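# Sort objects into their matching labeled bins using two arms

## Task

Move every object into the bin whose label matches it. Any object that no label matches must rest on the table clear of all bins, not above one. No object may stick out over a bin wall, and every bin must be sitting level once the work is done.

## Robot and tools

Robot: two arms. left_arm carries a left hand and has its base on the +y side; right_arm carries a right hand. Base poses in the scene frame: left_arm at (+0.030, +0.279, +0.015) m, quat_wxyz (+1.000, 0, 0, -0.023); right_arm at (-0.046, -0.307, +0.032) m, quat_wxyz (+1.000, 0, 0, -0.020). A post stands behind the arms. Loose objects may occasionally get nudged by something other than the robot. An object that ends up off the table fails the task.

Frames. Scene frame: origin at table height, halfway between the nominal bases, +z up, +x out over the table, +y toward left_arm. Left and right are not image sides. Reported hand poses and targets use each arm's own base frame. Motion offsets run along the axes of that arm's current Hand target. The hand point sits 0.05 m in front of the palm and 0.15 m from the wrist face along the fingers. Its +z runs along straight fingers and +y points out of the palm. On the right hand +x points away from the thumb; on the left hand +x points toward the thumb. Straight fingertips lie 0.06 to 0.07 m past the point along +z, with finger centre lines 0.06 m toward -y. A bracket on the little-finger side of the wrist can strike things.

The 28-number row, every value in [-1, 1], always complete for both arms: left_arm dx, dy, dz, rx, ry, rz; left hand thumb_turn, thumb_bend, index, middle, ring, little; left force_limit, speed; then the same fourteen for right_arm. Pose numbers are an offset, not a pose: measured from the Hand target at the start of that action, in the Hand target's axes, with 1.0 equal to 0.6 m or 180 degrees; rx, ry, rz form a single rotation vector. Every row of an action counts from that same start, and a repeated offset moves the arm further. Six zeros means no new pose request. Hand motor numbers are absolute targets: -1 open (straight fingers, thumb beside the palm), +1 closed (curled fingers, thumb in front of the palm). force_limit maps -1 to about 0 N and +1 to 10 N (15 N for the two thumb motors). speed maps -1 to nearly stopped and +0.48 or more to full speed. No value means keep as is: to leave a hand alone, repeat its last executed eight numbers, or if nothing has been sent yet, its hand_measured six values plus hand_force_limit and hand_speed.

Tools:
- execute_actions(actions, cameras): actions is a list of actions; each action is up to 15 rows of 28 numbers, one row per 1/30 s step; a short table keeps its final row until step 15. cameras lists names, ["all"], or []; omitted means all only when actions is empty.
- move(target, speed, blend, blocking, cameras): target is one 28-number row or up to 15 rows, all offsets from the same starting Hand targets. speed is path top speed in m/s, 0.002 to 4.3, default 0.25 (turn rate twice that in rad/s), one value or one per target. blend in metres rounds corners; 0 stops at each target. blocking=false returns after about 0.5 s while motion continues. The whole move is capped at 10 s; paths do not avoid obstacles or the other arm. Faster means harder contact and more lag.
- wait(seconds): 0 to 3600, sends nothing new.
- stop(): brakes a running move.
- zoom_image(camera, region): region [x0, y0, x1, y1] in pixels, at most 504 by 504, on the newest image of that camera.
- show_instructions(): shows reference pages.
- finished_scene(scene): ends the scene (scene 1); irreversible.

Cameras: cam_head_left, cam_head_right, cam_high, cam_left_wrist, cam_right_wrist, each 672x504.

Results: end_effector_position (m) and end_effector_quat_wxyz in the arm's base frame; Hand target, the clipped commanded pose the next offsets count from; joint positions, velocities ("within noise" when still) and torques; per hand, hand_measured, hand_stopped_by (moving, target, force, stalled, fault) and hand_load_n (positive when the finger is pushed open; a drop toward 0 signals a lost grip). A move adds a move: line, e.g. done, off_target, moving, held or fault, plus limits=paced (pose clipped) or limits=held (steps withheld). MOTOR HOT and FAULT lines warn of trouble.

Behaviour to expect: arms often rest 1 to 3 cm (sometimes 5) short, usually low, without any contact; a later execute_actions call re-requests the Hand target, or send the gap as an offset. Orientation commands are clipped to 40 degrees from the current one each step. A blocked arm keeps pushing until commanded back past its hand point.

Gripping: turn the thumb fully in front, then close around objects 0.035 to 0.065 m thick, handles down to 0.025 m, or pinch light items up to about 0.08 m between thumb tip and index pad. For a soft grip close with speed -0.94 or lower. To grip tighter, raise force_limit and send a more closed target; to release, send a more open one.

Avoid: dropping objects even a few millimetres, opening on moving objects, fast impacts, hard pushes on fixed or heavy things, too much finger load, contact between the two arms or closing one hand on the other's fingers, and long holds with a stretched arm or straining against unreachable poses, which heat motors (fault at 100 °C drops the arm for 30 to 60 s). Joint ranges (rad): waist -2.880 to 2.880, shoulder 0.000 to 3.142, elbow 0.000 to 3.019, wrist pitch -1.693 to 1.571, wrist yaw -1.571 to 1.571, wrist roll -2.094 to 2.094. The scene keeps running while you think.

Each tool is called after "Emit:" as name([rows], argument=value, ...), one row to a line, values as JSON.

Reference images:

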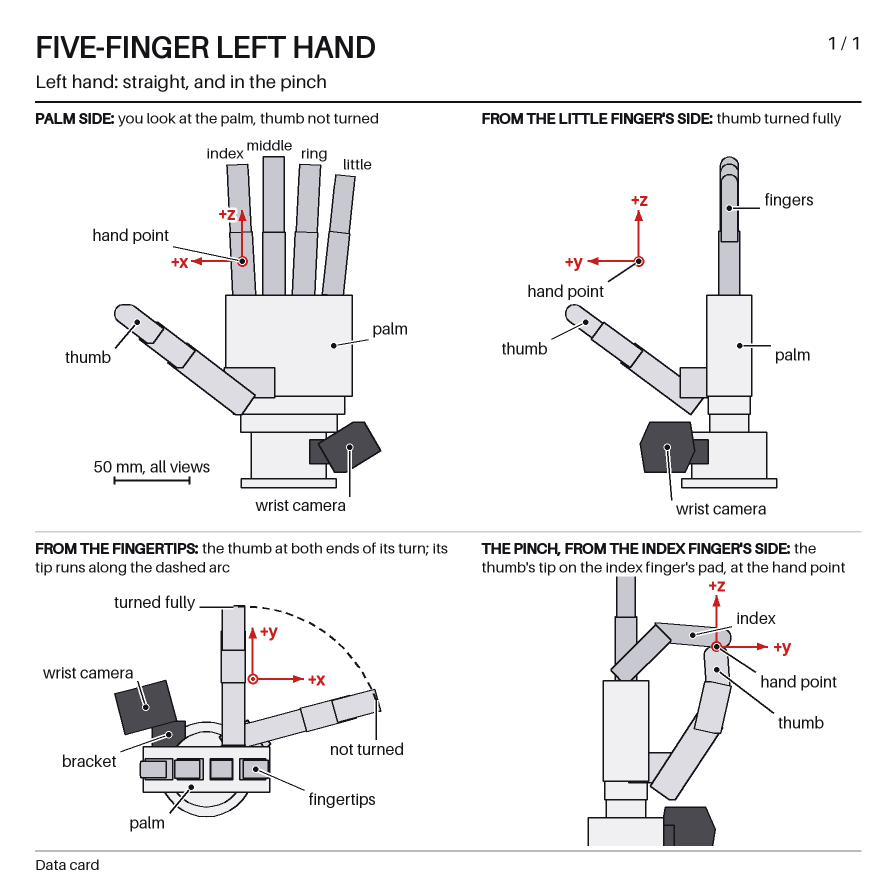

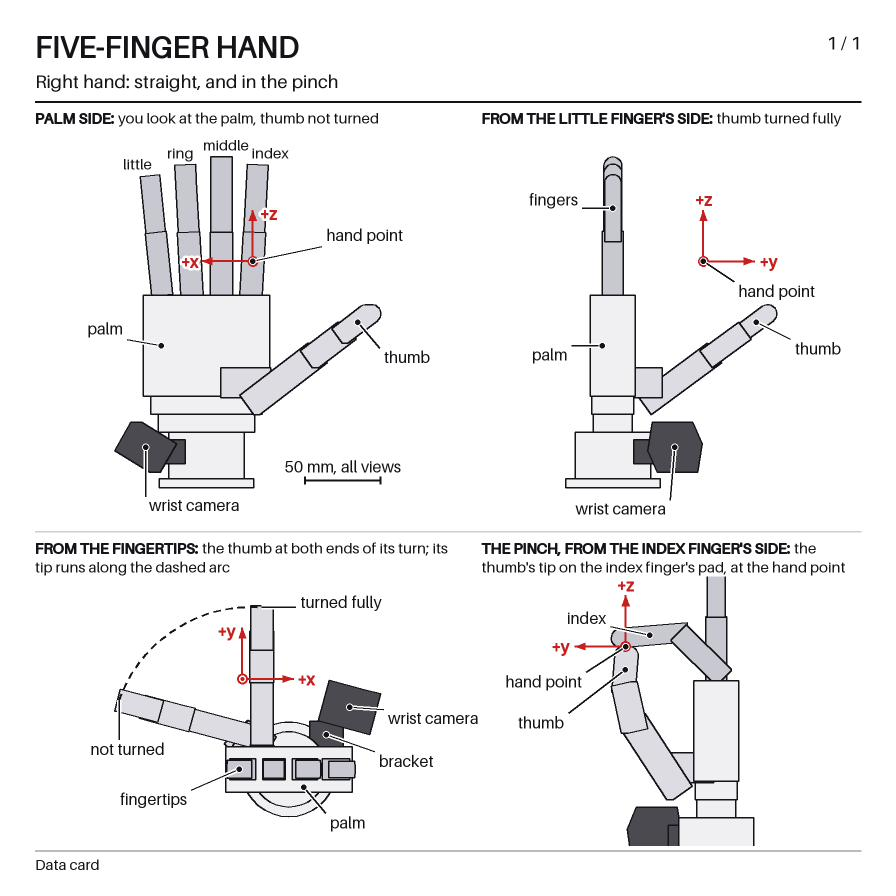

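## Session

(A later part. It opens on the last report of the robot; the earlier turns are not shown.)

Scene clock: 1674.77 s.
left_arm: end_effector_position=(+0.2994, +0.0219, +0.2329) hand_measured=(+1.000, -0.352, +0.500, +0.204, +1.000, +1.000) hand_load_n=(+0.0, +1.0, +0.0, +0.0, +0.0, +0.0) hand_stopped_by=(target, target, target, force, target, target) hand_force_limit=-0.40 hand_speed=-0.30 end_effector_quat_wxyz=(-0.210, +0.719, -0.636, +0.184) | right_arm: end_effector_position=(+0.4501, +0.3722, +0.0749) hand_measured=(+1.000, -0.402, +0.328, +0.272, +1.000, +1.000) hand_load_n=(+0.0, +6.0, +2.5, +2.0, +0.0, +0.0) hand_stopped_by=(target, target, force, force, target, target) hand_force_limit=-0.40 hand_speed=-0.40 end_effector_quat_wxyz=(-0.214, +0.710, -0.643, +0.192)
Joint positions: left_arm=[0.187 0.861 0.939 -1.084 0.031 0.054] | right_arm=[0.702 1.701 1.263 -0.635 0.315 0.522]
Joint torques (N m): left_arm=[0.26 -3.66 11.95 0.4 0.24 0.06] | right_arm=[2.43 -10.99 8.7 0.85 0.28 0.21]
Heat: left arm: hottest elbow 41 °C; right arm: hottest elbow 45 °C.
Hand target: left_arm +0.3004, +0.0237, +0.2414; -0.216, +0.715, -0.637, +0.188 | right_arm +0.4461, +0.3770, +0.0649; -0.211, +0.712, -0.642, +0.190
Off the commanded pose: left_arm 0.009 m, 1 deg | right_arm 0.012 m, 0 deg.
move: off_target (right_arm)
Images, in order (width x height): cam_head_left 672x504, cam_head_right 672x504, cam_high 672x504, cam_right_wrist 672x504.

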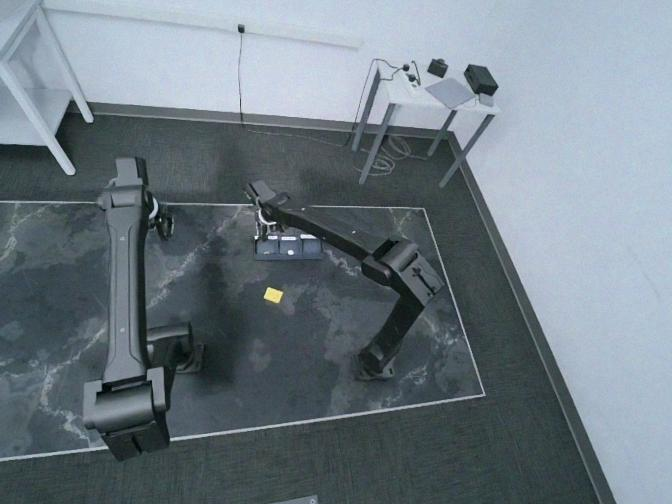

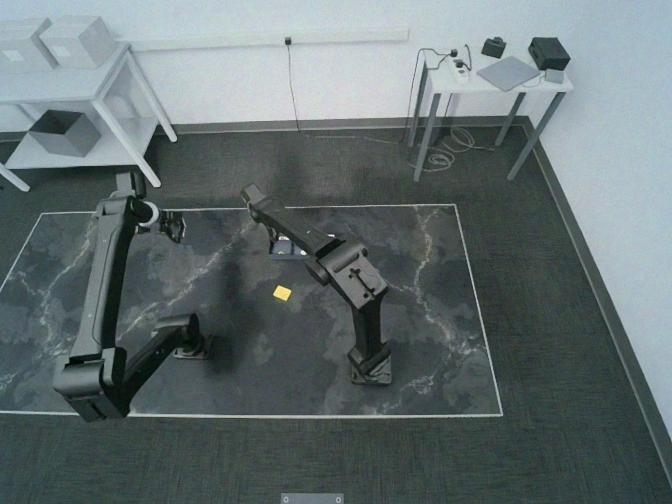

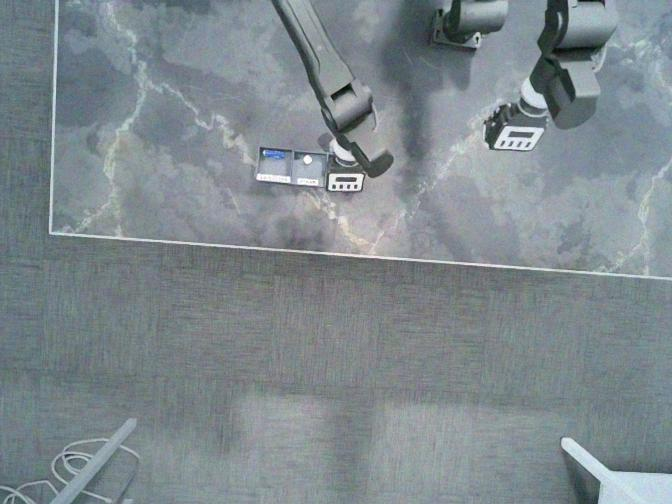

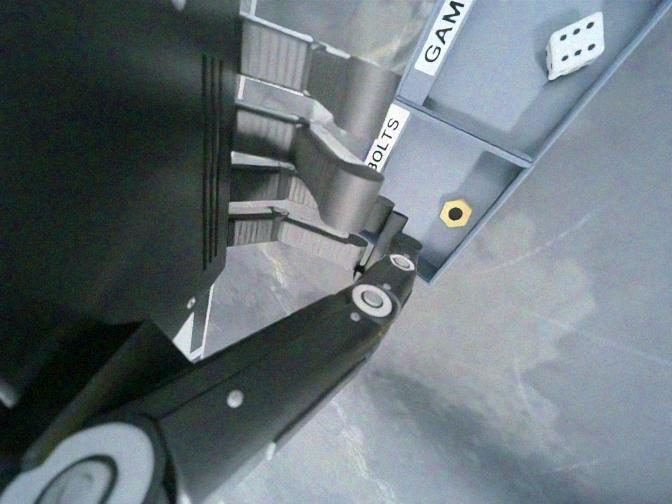

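Emit:
move(target=[0,0,0,0,0,0,1,-0.35,0.5,0.5,1,1,-0.4,-0.3,0.0122,0.0258,0.0190,0,0,0,1,-0.4,0.6,0.6,1,1,-0.4,-0.4], speed=0.06, cameras=["cam_right_wrist","cam_high","cam_head_left"])

Emit:
zoom_image(camera="cam_head_left", region=[240, 210, 310, 270])

Emit:
zoom_image(camera="cam_right_wrist", region=[320, 100, 560, 320])

Emit:
zoom_image(camera="cam_high", region=[300, 130, 400, 210])

Scene clock: 1695.20 s.
left_arm: end_effector_position=(+0.2994, +0.0219, +0.2329) hand_measured=(+1.000, -0.352, +0.500, +0.204, +1.000, +1.000) hand_load_n=(+0.0, +1.0, +0.5, +0.0, +0.0, +0.0) hand_stopped_by=(target, target, target, force, target, target) hand_force_limit=-0.40 hand_speed=-0.30 end_effector_quat_wxyz=(-0.210, +0.719, -0.636, +0.184) | right_arm: end_effector_position=(+0.4430, +0.3662, +0.0563) hand_measured=(+1.000, -0.402, +0.328, +0.272, +1.000, +1.000) hand_load_n=(+0.0, +5.5, +2.0, +1.5, +0.0, +0.0) hand_stopped_by=(target, target, force, force, target, target) hand_force_limit=-0.40 hand_speed=-0.40 end_effector_quat_wxyz=(-0.214, +0.710, -0.643, +0.192)
Joint positions: left_arm=[0.187 0.861 0.939 -1.084 0.031 0.054] | right_arm=[0.702 1.701 1.209 -0.58 0.315 0.522]
Joint torques (N m): left_arm=[0.44 -3.9 11.81 0.39 0.27 0.03] | right_arm=[1.96 -10.4 8.53 0.8 0.18 0.19]
Heat: left arm: hottest elbow 41 °C; right arm: hottest elbow 41 °C.
Hand target: left_arm +0.3004, +0.0237, +0.2414; -0.216, +0.715, -0.637, +0.188 | right_arm +0.4400, +0.3691, +0.0469; -0.211, +0.712, -0.642, +0.190
Off the commanded pose: left_arm 0.009 m, 1 deg | right_arm 0.010 m, 0 deg.
move: done
Images, in order (width x height): cam_head_left 672x504, cam_high 672x504, cam_right_wrist 672x504.

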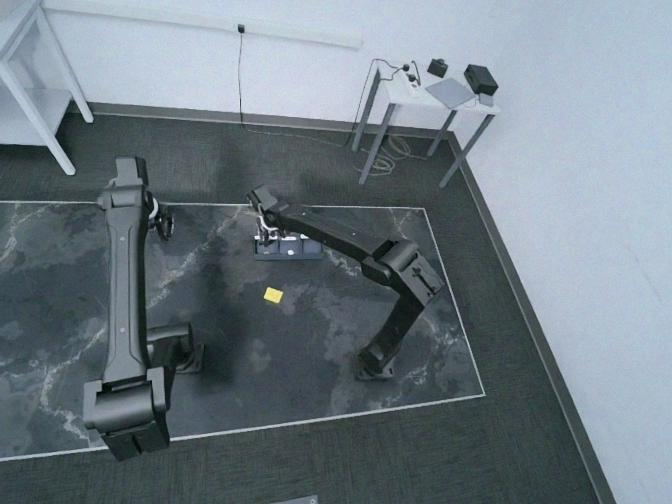

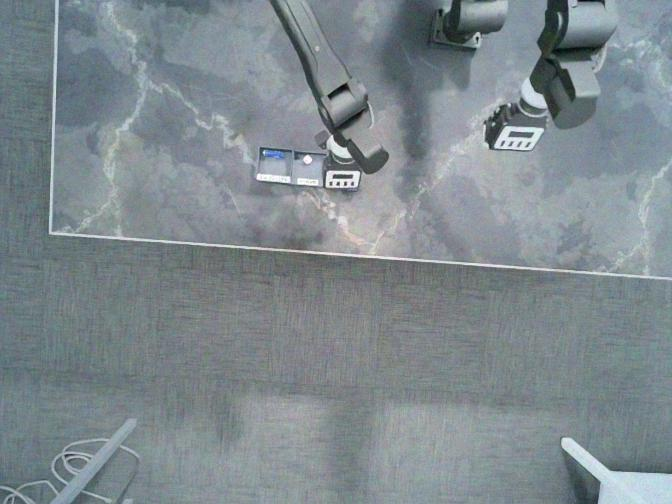

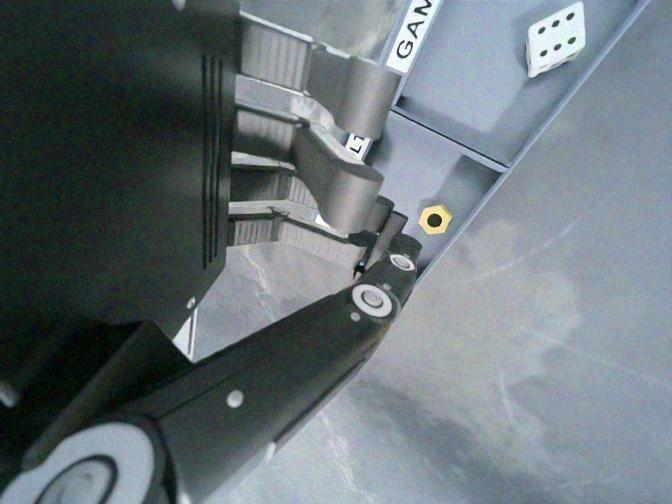

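Scaled by 7.200 from the camera's image (finer frame: 960x720).

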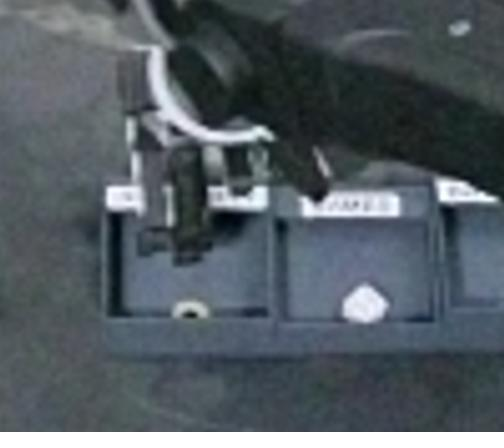

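Scaled by 2.100 from the camera's image (finer frame: 960x720).

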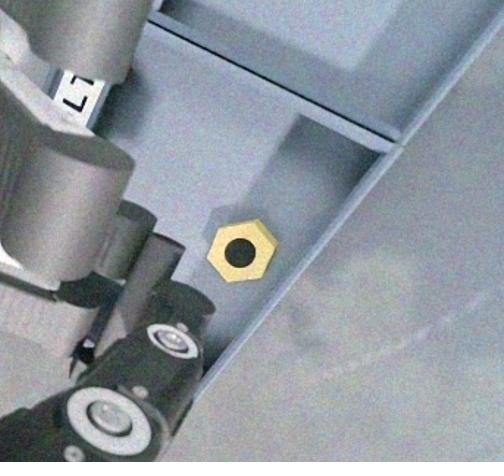

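Scaled by 5.040 from the camera's image (finer frame: 960x720).

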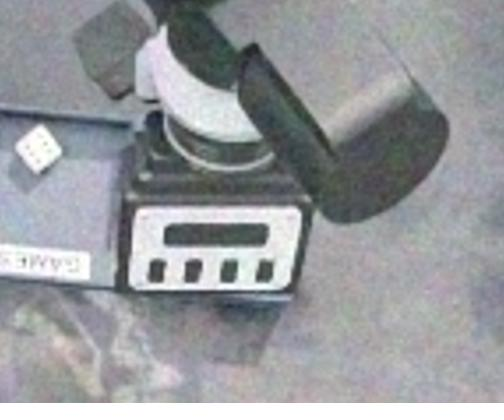

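Emit:
move(target=[0,0,0,0,0,0,1,-0.35,0.5,0.5,1,1,-0.4,-0.3,0.001,0.0283,0.0312,0,0,0,1,-0.4,0.6,0.6,1,1,-0.4,-0.4], speed=0.05, cameras=["cam_right_wrist","cam_high","cam_head_left"])

Emit:
zoom_image(camera="cam_head_left", region=[240, 210, 310, 270])

Emit:
zoom_image(camera="cam_right_wrist", region=[320, 100, 560, 320])

Scene clock: 1707.23 s.
left_arm: end_effector_position=(+0.2994, +0.0219, +0.2329) hand_measured=(+1.000, -0.352, +0.500, +0.204, +1.000, +1.000) hand_load_n=(+0.0, +1.0, +0.0, -0.5, +0.0, +0.0) hand_stopped_by=(target, target, target, force, target, target) hand_force_limit=-0.40 hand_speed=-0.30 end_effector_quat_wxyz=(-0.210, +0.719, -0.636, +0.184) | right_arm: end_effector_position=(+0.4403, +0.3640, +0.0309) hand_measured=(+1.000, -0.402, +0.328, +0.272, +1.000, +1.000) hand_load_n=(+0.0, +5.5, +2.0, +2.0, +0.0, +0.0) hand_stopped_by=(target, target, force, force, target, target) hand_force_limit=-0.40 hand_speed=-0.40 end_effector_quat_wxyz=(-0.213, +0.710, -0.643, +0.191)
Joint positions: left_arm=[0.187 0.861 0.939 -1.084 0.031 0.054] | right_arm=[0.702 1.728 1.169 -0.515 0.315 0.522]
Joint torques (N m): left_arm=[0.73 -3.37 11.74 0.54 0.19 0.1] | right_arm=[2.26 -10.34 8.23 0.81 0.27 0.22]
Heat: left arm: hottest elbow 41 °C; right arm: hottest elbow 40 °C.
Hand target: left_arm +0.3004, +0.0237, +0.2414; -0.216, +0.715, -0.637, +0.188 | right_arm +0.4360, +0.3681, +0.0219; -0.211, +0.712, -0.642, +0.190
Off the commanded pose: left_arm 0.009 m, 1 deg | right_arm 0.011 m, 0 deg.
move: off_target (right_arm)
Images, in order (width x height): cam_head_left 672x504, cam_high 672x504, cam_right_wrist 672x504.

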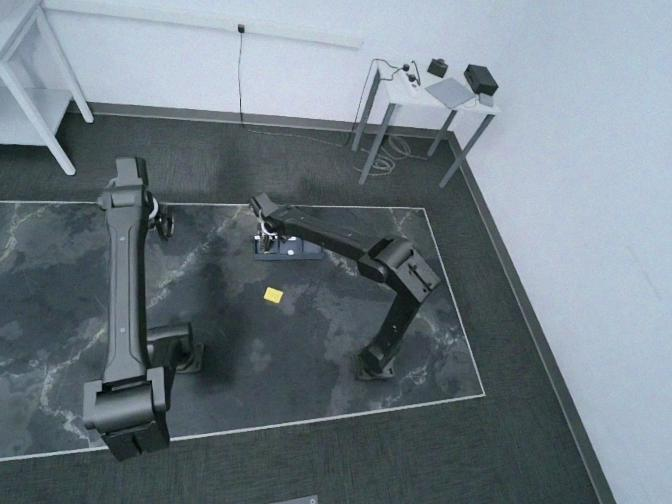

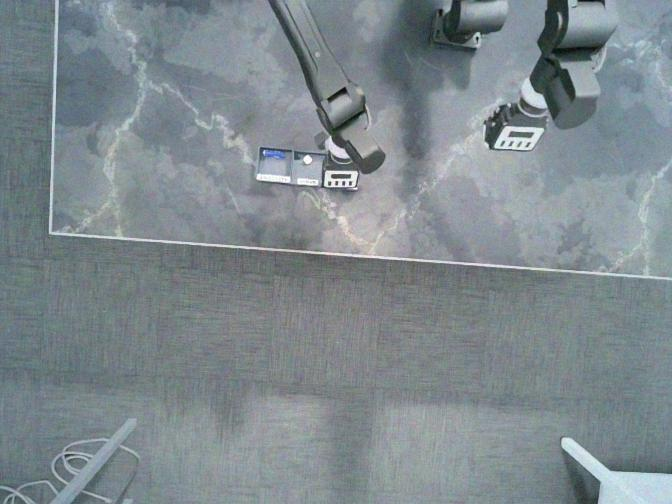

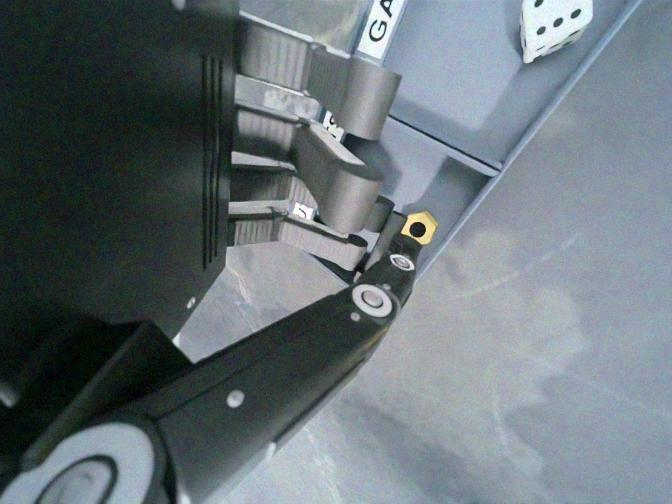

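Scaled by 7.200 from the camera's image (finer frame: 960x720).

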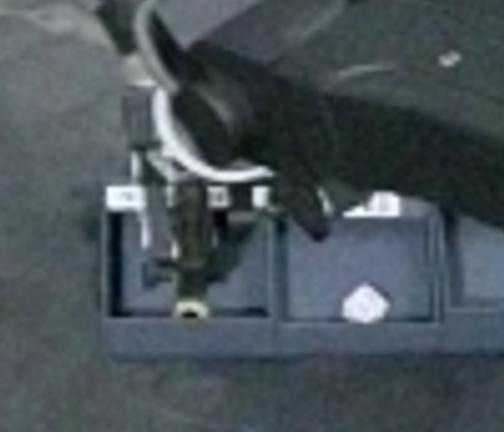

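Scaled by 2.100 from the camera's image (finer frame: 960x720).

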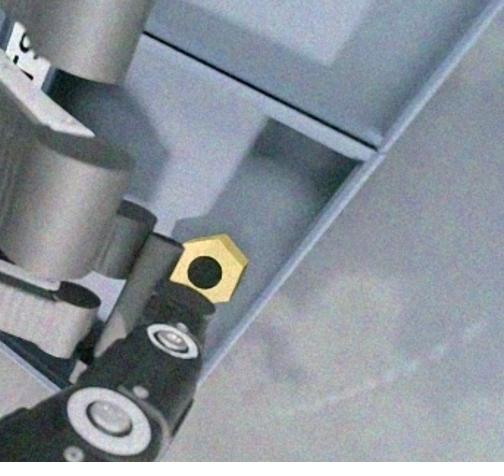

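Emit:
move(target=[0,0,0,0,0,0,1,-0.35,0.5,0.5,1,1,-0.4,-0.3,0.0011,0.0152,0.0140,0,0,0,1,-0.4,0.6,0.6,1,1,-0.4,-0.4], speed=0.04, cameras=["cam_right_wrist","cam_high","cam_head_left"])

Emit:
zoom_image(camera="cam_head_left", region=[240, 210, 310, 270])

Emit:
zoom_image(camera="cam_right_wrist", region=[220, 60, 460, 320])

Scene clock: 1728.30 s.
left_arm: end_effector_position=(+0.2994, +0.0219, +0.2329) hand_measured=(+1.000, -0.352, +0.500, +0.204, +1.000, +1.000) hand_load_n=(+0.0, +1.5, +0.0, +0.0, +0.0, +0.5) hand_stopped_by=(target, target, target, force, target, target) hand_force_limit=-0.40 hand_speed=-0.30 end_effector_quat_wxyz=(-0.210, +0.719, -0.636, +0.184) | right_arm: end_effector_position=(+0.4382, +0.3629, +0.0199) hand_measured=(+1.000, -0.402, +0.328, +0.272, +1.000, +1.000) hand_load_n=(+0.0, +6.0, +2.5, +1.5, +0.5, +0.0) hand_stopped_by=(target, target, force, force, target, target) hand_force_limit=-0.40 hand_speed=-0.40 end_effector_quat_wxyz=(-0.214, +0.710, -0.643, +0.192)
Joint positions: left_arm=[0.187 0.861 0.939 -1.084 0.031 0.054] | right_arm=[0.703 1.738 1.148 -0.483 0.315 0.524]
Joint torques (N m): left_arm=[1.2 -4.54 11.88 0.64 0.23 0.11] | right_arm=[2.26 -10.4 8.06 0.87 0.26 0.24]
Heat: left arm: hottest elbow 41 °C; right arm: hottest elbow 38 °C.
Hand target: left_arm +0.3004, +0.0237, +0.2414; -0.216, +0.715, -0.637, +0.188 | right_arm +0.4329, +0.3672, +0.0100; -0.211, +0.712, -0.642, +0.190
Off the commanded pose: left_arm 0.009 m, 1 deg | right_arm 0.012 m, 0 deg.
move: off_target (right_arm)
Images, in order (width x height): cam_head_left 672x504, cam_high 672x504, cam_right_wrist 672x504.

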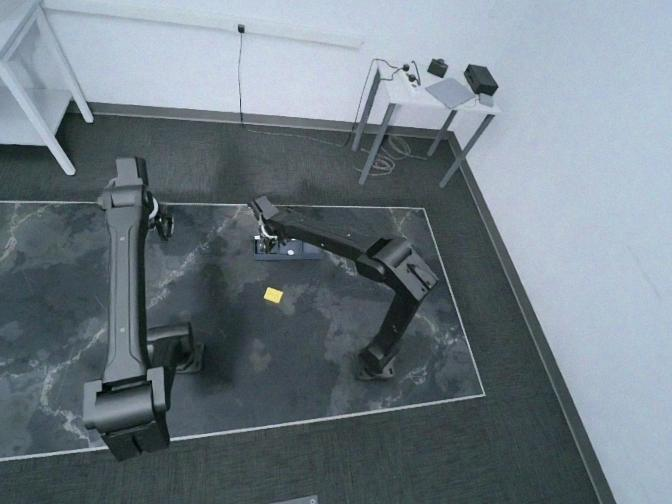

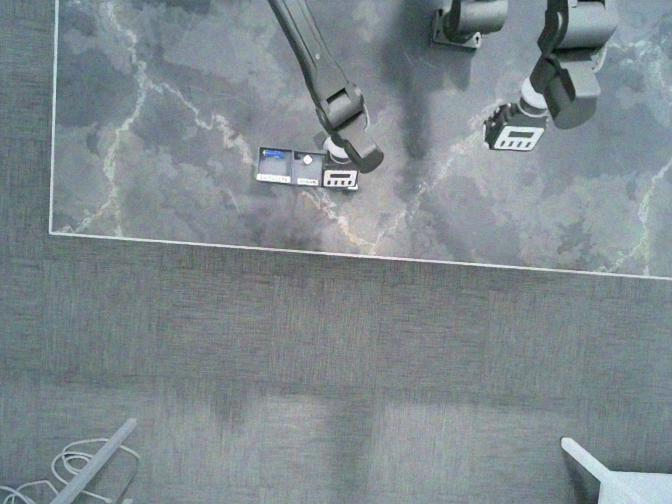

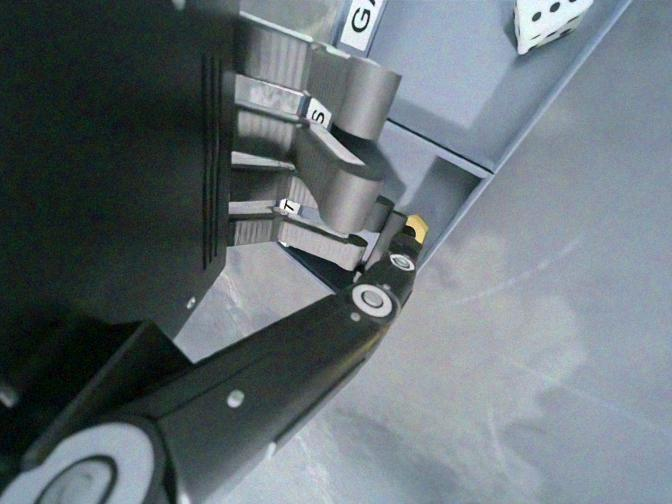

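Scaled by 7.200 from the camera's image (finer frame: 960x720).

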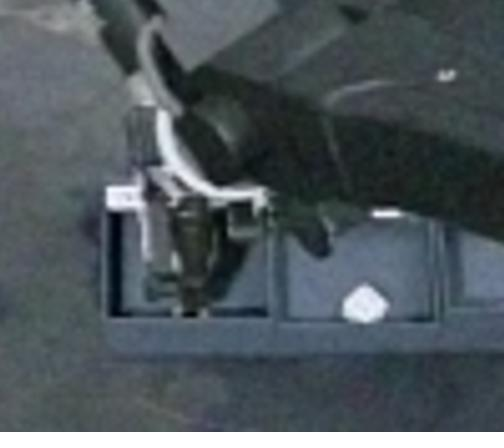

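Scaled by 1.938 from the camera's image (finer frame: 960x720).

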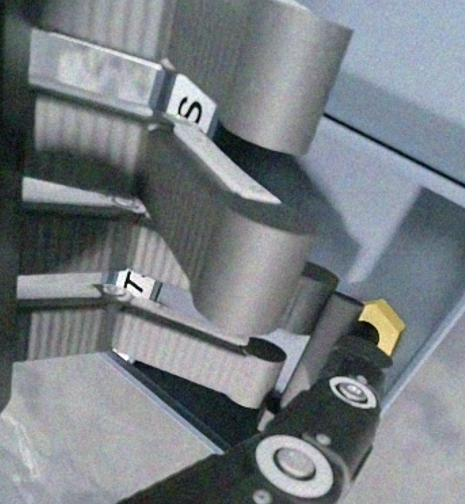

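Emit:
move(target=[0,0,0,0,0,0,1,-0.35,0.5,0.5,1,1,-0.4,-0.3,0,0,0,0,0,0,1,-0.58,0.6,0.6,1,1,-0.4,-0.9], speed=0.04, cameras=["cam_right_wrist","cam_head_left"])

Emit:
zoom_image(camera="cam_right_wrist", region=[220, 60, 460, 320])

Emit:
zoom_image(camera="cam_head_left", region=[240, 210, 310, 270])

Scene clock: 1743.10 s.
left_arm: end_effector_position=(+0.2994, +0.0219, +0.2329) hand_measured=(+1.000, -0.352, +0.500, +0.204, +1.000, +1.000) hand_load_n=(+0.0, +1.0, +0.0, +0.0, +0.0, +0.0) hand_stopped_by=(target, target, target, force, target, target) hand_force_limit=-0.40 hand_speed=-0.30 end_effector_quat_wxyz=(-0.210, +0.719, -0.636, +0.184) | right_arm: end_effector_position=(+0.4387, +0.3631, +0.0201) hand_measured=(+1.000, -0.580, +0.328, +0.272, +1.000, +1.000) hand_load_n=(+0.0, +0.0, +0.0, +0.0, +0.0, +0.0) hand_stopped_by=(target, target, force, force, target, target) hand_force_limit=-0.40 hand_speed=-0.90 end_effector_quat_wxyz=(-0.215, +0.709, -0.643, +0.192)
Joint positions: left_arm=[0.187 0.861 0.939 -1.084 0.031 0.054] | right_arm=[0.703 1.738 1.148 -0.481 0.317 0.524]
Joint torques (N m): left_arm=[0.73 -3.02 12 0.51 0.25 0.02] | right_arm=[2.49 -10.4 8.02 0.81 0.23 0.22]
Heat: left arm: hottest elbow 41 °C; right arm: hottest elbow 38 °C.
Hand target: left_arm +0.3004, +0.0237, +0.2414; -0.216, +0.715, -0.637, +0.188 | right_arm +0.4329, +0.3671, +0.0099; -0.211, +0.712, -0.642, +0.190
Off the commanded pose: left_arm 0.009 m, 1 deg | right_arm 0.012 m, 1 deg.
move: done
Images, in order (width x height): cam_head_left 672x504, cam_right_wrist 672x504.

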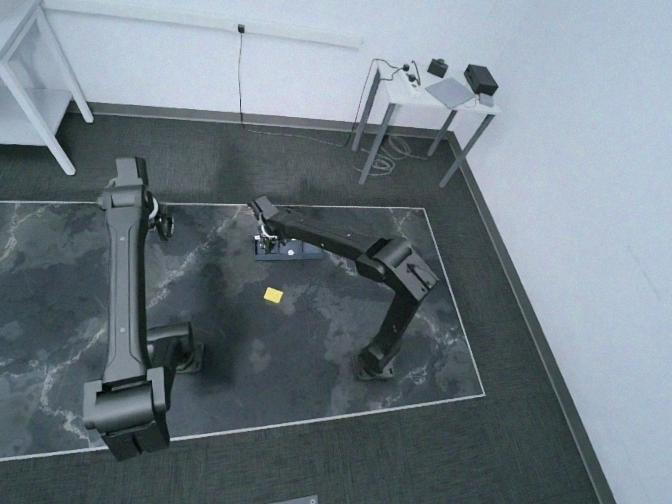

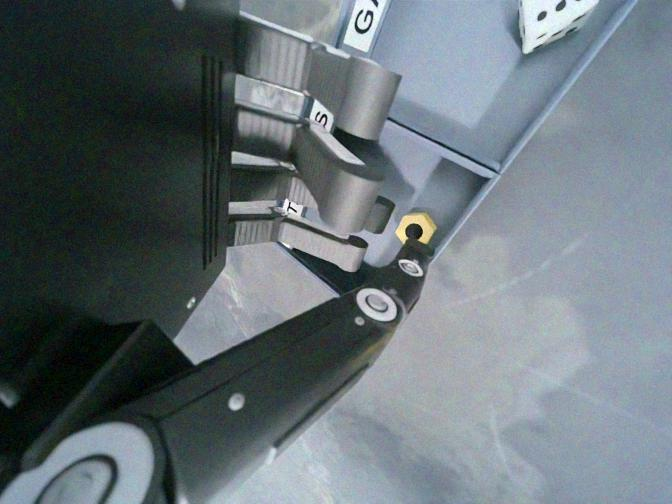

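Scaled by 1.938 from the camera's image (finer frame: 960x720).

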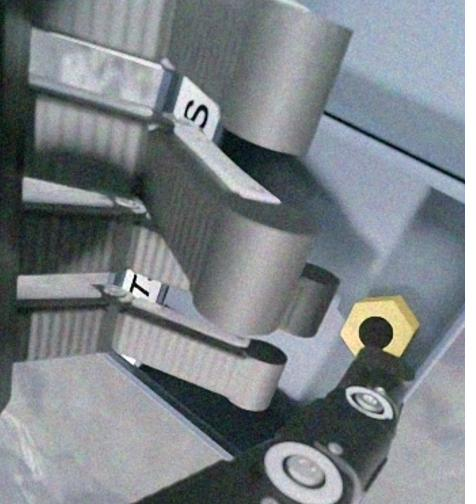

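Scaled by 7.200 from the camera's image (finer frame: 960x720).

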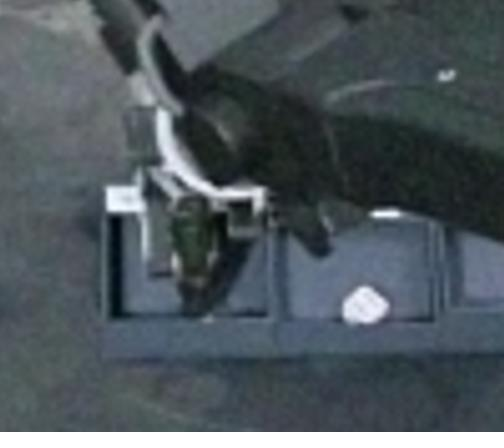

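Emit:
move([
  [0,0,0,0,0,0,1,-0.35,0.5,0.5,1,1,-0.4,-0.3,0.0021,-0.0439,-0.0311,0,0,0,1,-0.58,0.6,0.6,1,1,-0.4,-0.9],
  [0,0,0,0,0,0,1,-0.35,0.5,0.5,1,1,-0.4,-0.3,0.0021,-0.1528,-0.1988,0,0,0,1,-0.58,0.6,0.6,1,1,-0.4,-0.9],
], speed=[0.05,0.1], blend=0.005, cameras=["cam_right_wrist","cam_head_left"])

Emit:
zoom_image(camera="cam_right_wrist", region=[320, 100, 560, 320])

Emit:
zoom_image(camera="cam_head_left", region=[240, 210, 310, 270])

Scene clock: 1756.60 s.
left_arm: end_effector_position=(+0.2994, +0.0219, +0.2329) hand_measured=(+1.000, -0.352, +0.500, +0.204, +1.000, +1.000) hand_load_n=(+0.0, +1.0, +0.5, +0.0, +0.0, +0.0) hand_stopped_by=(target, target, target, force, target, target) hand_force_limit=-0.40 hand_speed=-0.30 end_effector_quat_wxyz=(-0.210, +0.719, -0.636, +0.184) | right_arm: end_effector_position=(+0.4348, +0.3608, +0.1436) hand_measured=(+1.000, -0.580, +0.328, +0.272, +1.000, +1.000) hand_load_n=(+0.0, +0.0, +0.0, +0.0, +0.0, +0.0) hand_stopped_by=(target, target, force, force, target, target) hand_force_limit=-0.40 hand_speed=-0.90 end_effector_quat_wxyz=(-0.198, +0.715, -0.644, +0.188)
Joint positions: left_arm=[0.187 0.861 0.939 -1.084 0.031 0.054] | right_arm=[0.703 1.611 1.349 -0.844 0.312 0.524]
Joint torques (N m): left_arm=[1.38 -3.19 11.84 0.36 0.16 0.06] | right_arm=[1.08 -10.75 13.33 0.1 0.11 0.05]
Heat: left arm: hottest elbow 41 °C; right arm: hottest elbow 38 °C.
Hand target: left_arm +0.3004, +0.0237, +0.2414; -0.216, +0.715, -0.637, +0.188 | right_arm +0.4450, +0.3670, +0.1599; -0.211, +0.712, -0.642, +0.190
Off the commanded pose: left_arm 0.009 m, 1 deg | right_arm 0.020 m, 2 deg.
move: off_target (right_arm)
Images, in order (width x height): cam_head_left 672x504, cam_right_wrist 672x504.

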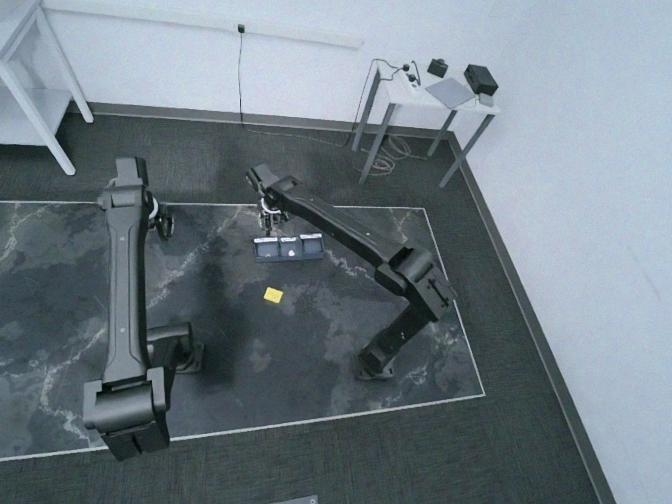

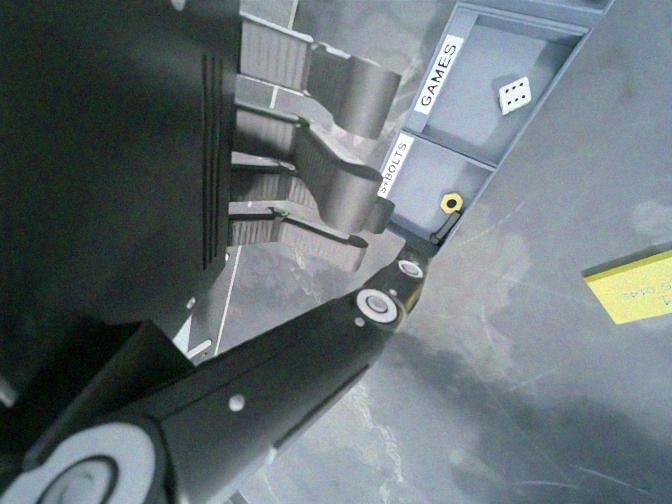

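Scaled by 2.100 from the camera's image (finer frame: 960x720).

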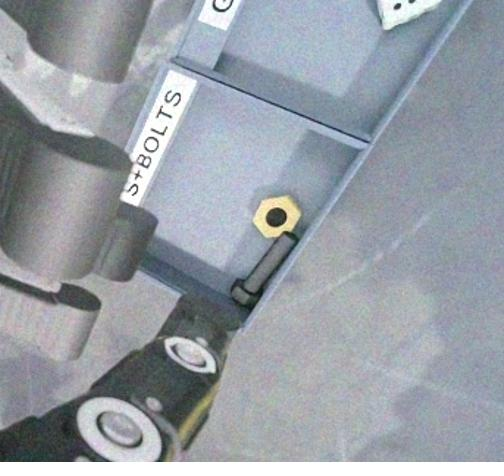

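Scaled by 7.200 from the camera's image (finer frame: 960x720).

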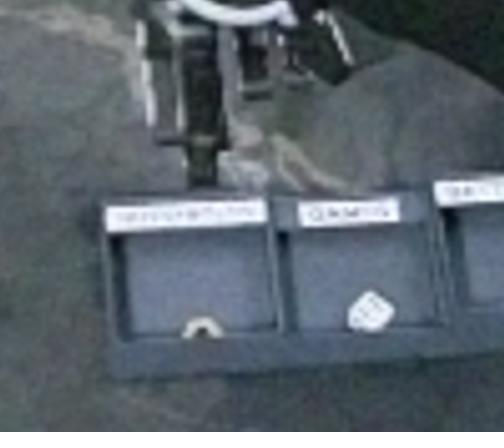

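Emit:
move(target=[0,0,0,0,0,0,1,-0.35,0.5,0.5,1,1,-0.4,-0.3,0.554,0.2052,-0.2523,0,0,0,1,-0.58,0.6,0.6,1,1,-0.4,-0.9], speed=0.2, cameras=["cam_right_wrist","cam_head_left","cam_head_right","cam_high"])

Emit:
zoom_image(camera="cam_high", region=[240, 130, 380, 210])

Emit:
zoom_image(camera="cam_head_left", region=[230, 210, 350, 280])

Emit:
zoom_image(camera="cam_head_right", region=[250, 210, 350, 280])

Scene clock: 1766.37 s.
left_arm: end_effector_position=(+0.2994, +0.0219, +0.2329) hand_measured=(+1.000, -0.352, +0.500, +0.204, +1.000, +1.000) hand_load_n=(+0.0, +1.0, +0.5, +0.0, +0.0, +0.0) hand_stopped_by=(target, target, target, force, target, target) hand_force_limit=-0.40 hand_speed=-0.30 end_effector_quat_wxyz=(-0.210, +0.719, -0.636, +0.184) | right_arm: end_effector_position=(+0.2988, +0.0198, +0.2249) hand_measured=(+1.000, -0.580, +0.328, +0.272, +1.000, +1.000) hand_load_n=(+0.0, +0.0, +0.0, +0.0, +0.0, +0.0) hand_stopped_by=(target, target, force, force, target, target) hand_force_limit=-0.40 hand_speed=-0.90 end_effector_quat_wxyz=(-0.217, +0.710, -0.641, +0.195)
Joint positions: left_arm=[0.187 0.861 0.939 -1.084 0.031 0.054] | right_arm=[-0.068 0.847 0.905 -1.043 -0.096 -0.141]
Joint torques (N m): left_arm=[1.08 -3.72 11.99 0.75 0.21 0.11] | right_arm=[0.62 -1.14 9.65 0.25 -0.17 0.04]
Heat: left arm: hottest elbow 41 °C; right arm: hottest elbow 39 °C.
Hand target: left_arm +0.3004, +0.0237, +0.2414; -0.216, +0.715, -0.637, +0.188 | right_arm +0.2946, +0.0172, +0.2197; -0.211, +0.712, -0.642, +0.190
Off the commanded pose: left_arm 0.009 m, 1 deg | right_arm 0.007 m, 1 deg.
move: done
Images, in order (width x height): cam_head_left 672x504, cam_head_right 672x504, cam_high 672x504, cam_right_wrist 672x504.

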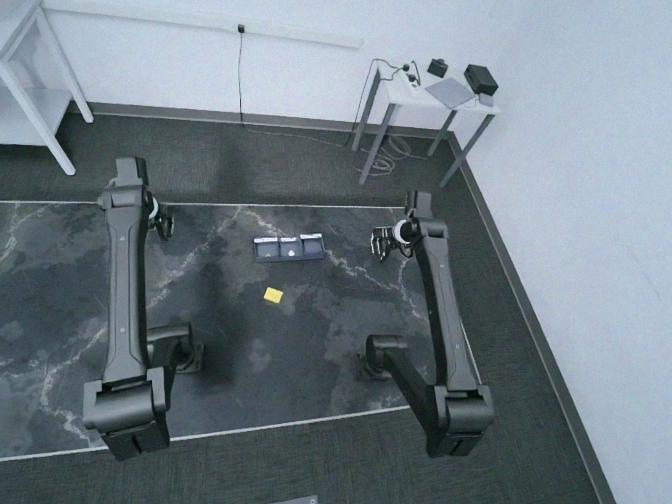

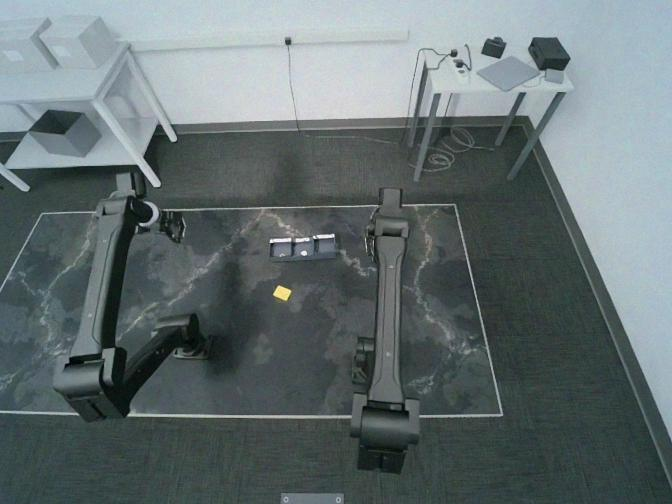

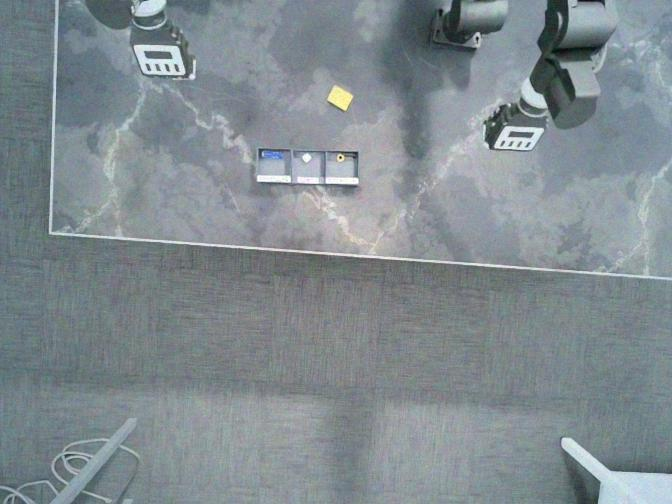

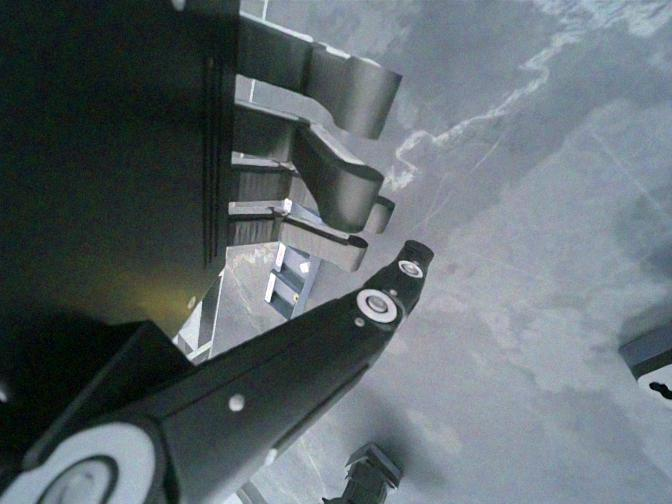

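Scaled by 3.600 from the camera's image (finer frame: 960x720).

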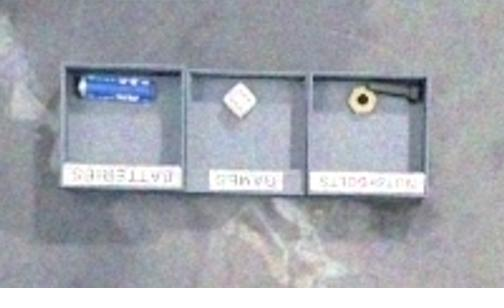

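Scaled by 4.200 from the camera's image (finer frame: 960x720).

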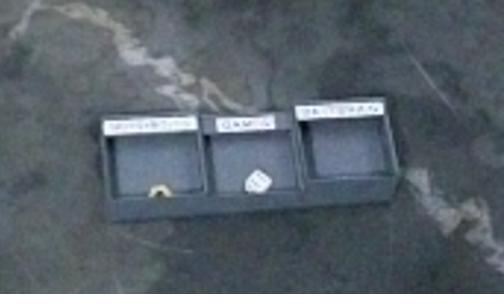

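Scaled by 5.040 from the camera's image (finer frame: 960x720).

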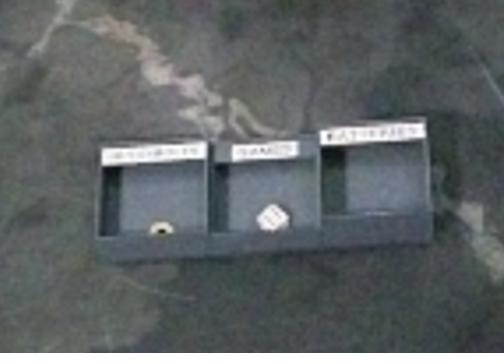

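Emit:
zoom_image(camera="cam_high", region=[320, 140, 370, 195])

Emit:
zoom_image(camera="cam_head_right", region=[262, 225, 342, 270])

Scaled by 9.164 from the camera's image (finer frame: 960x720).

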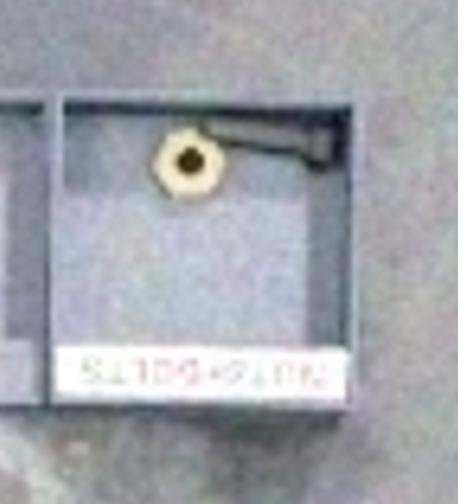

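Scaled by 6.300 from the camera's image (finer frame: 960x720).

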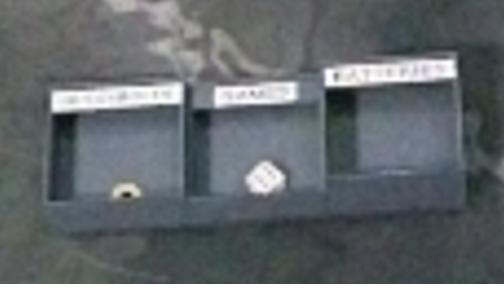

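Emit:
finished_scene()

The scene is finished: the task was done.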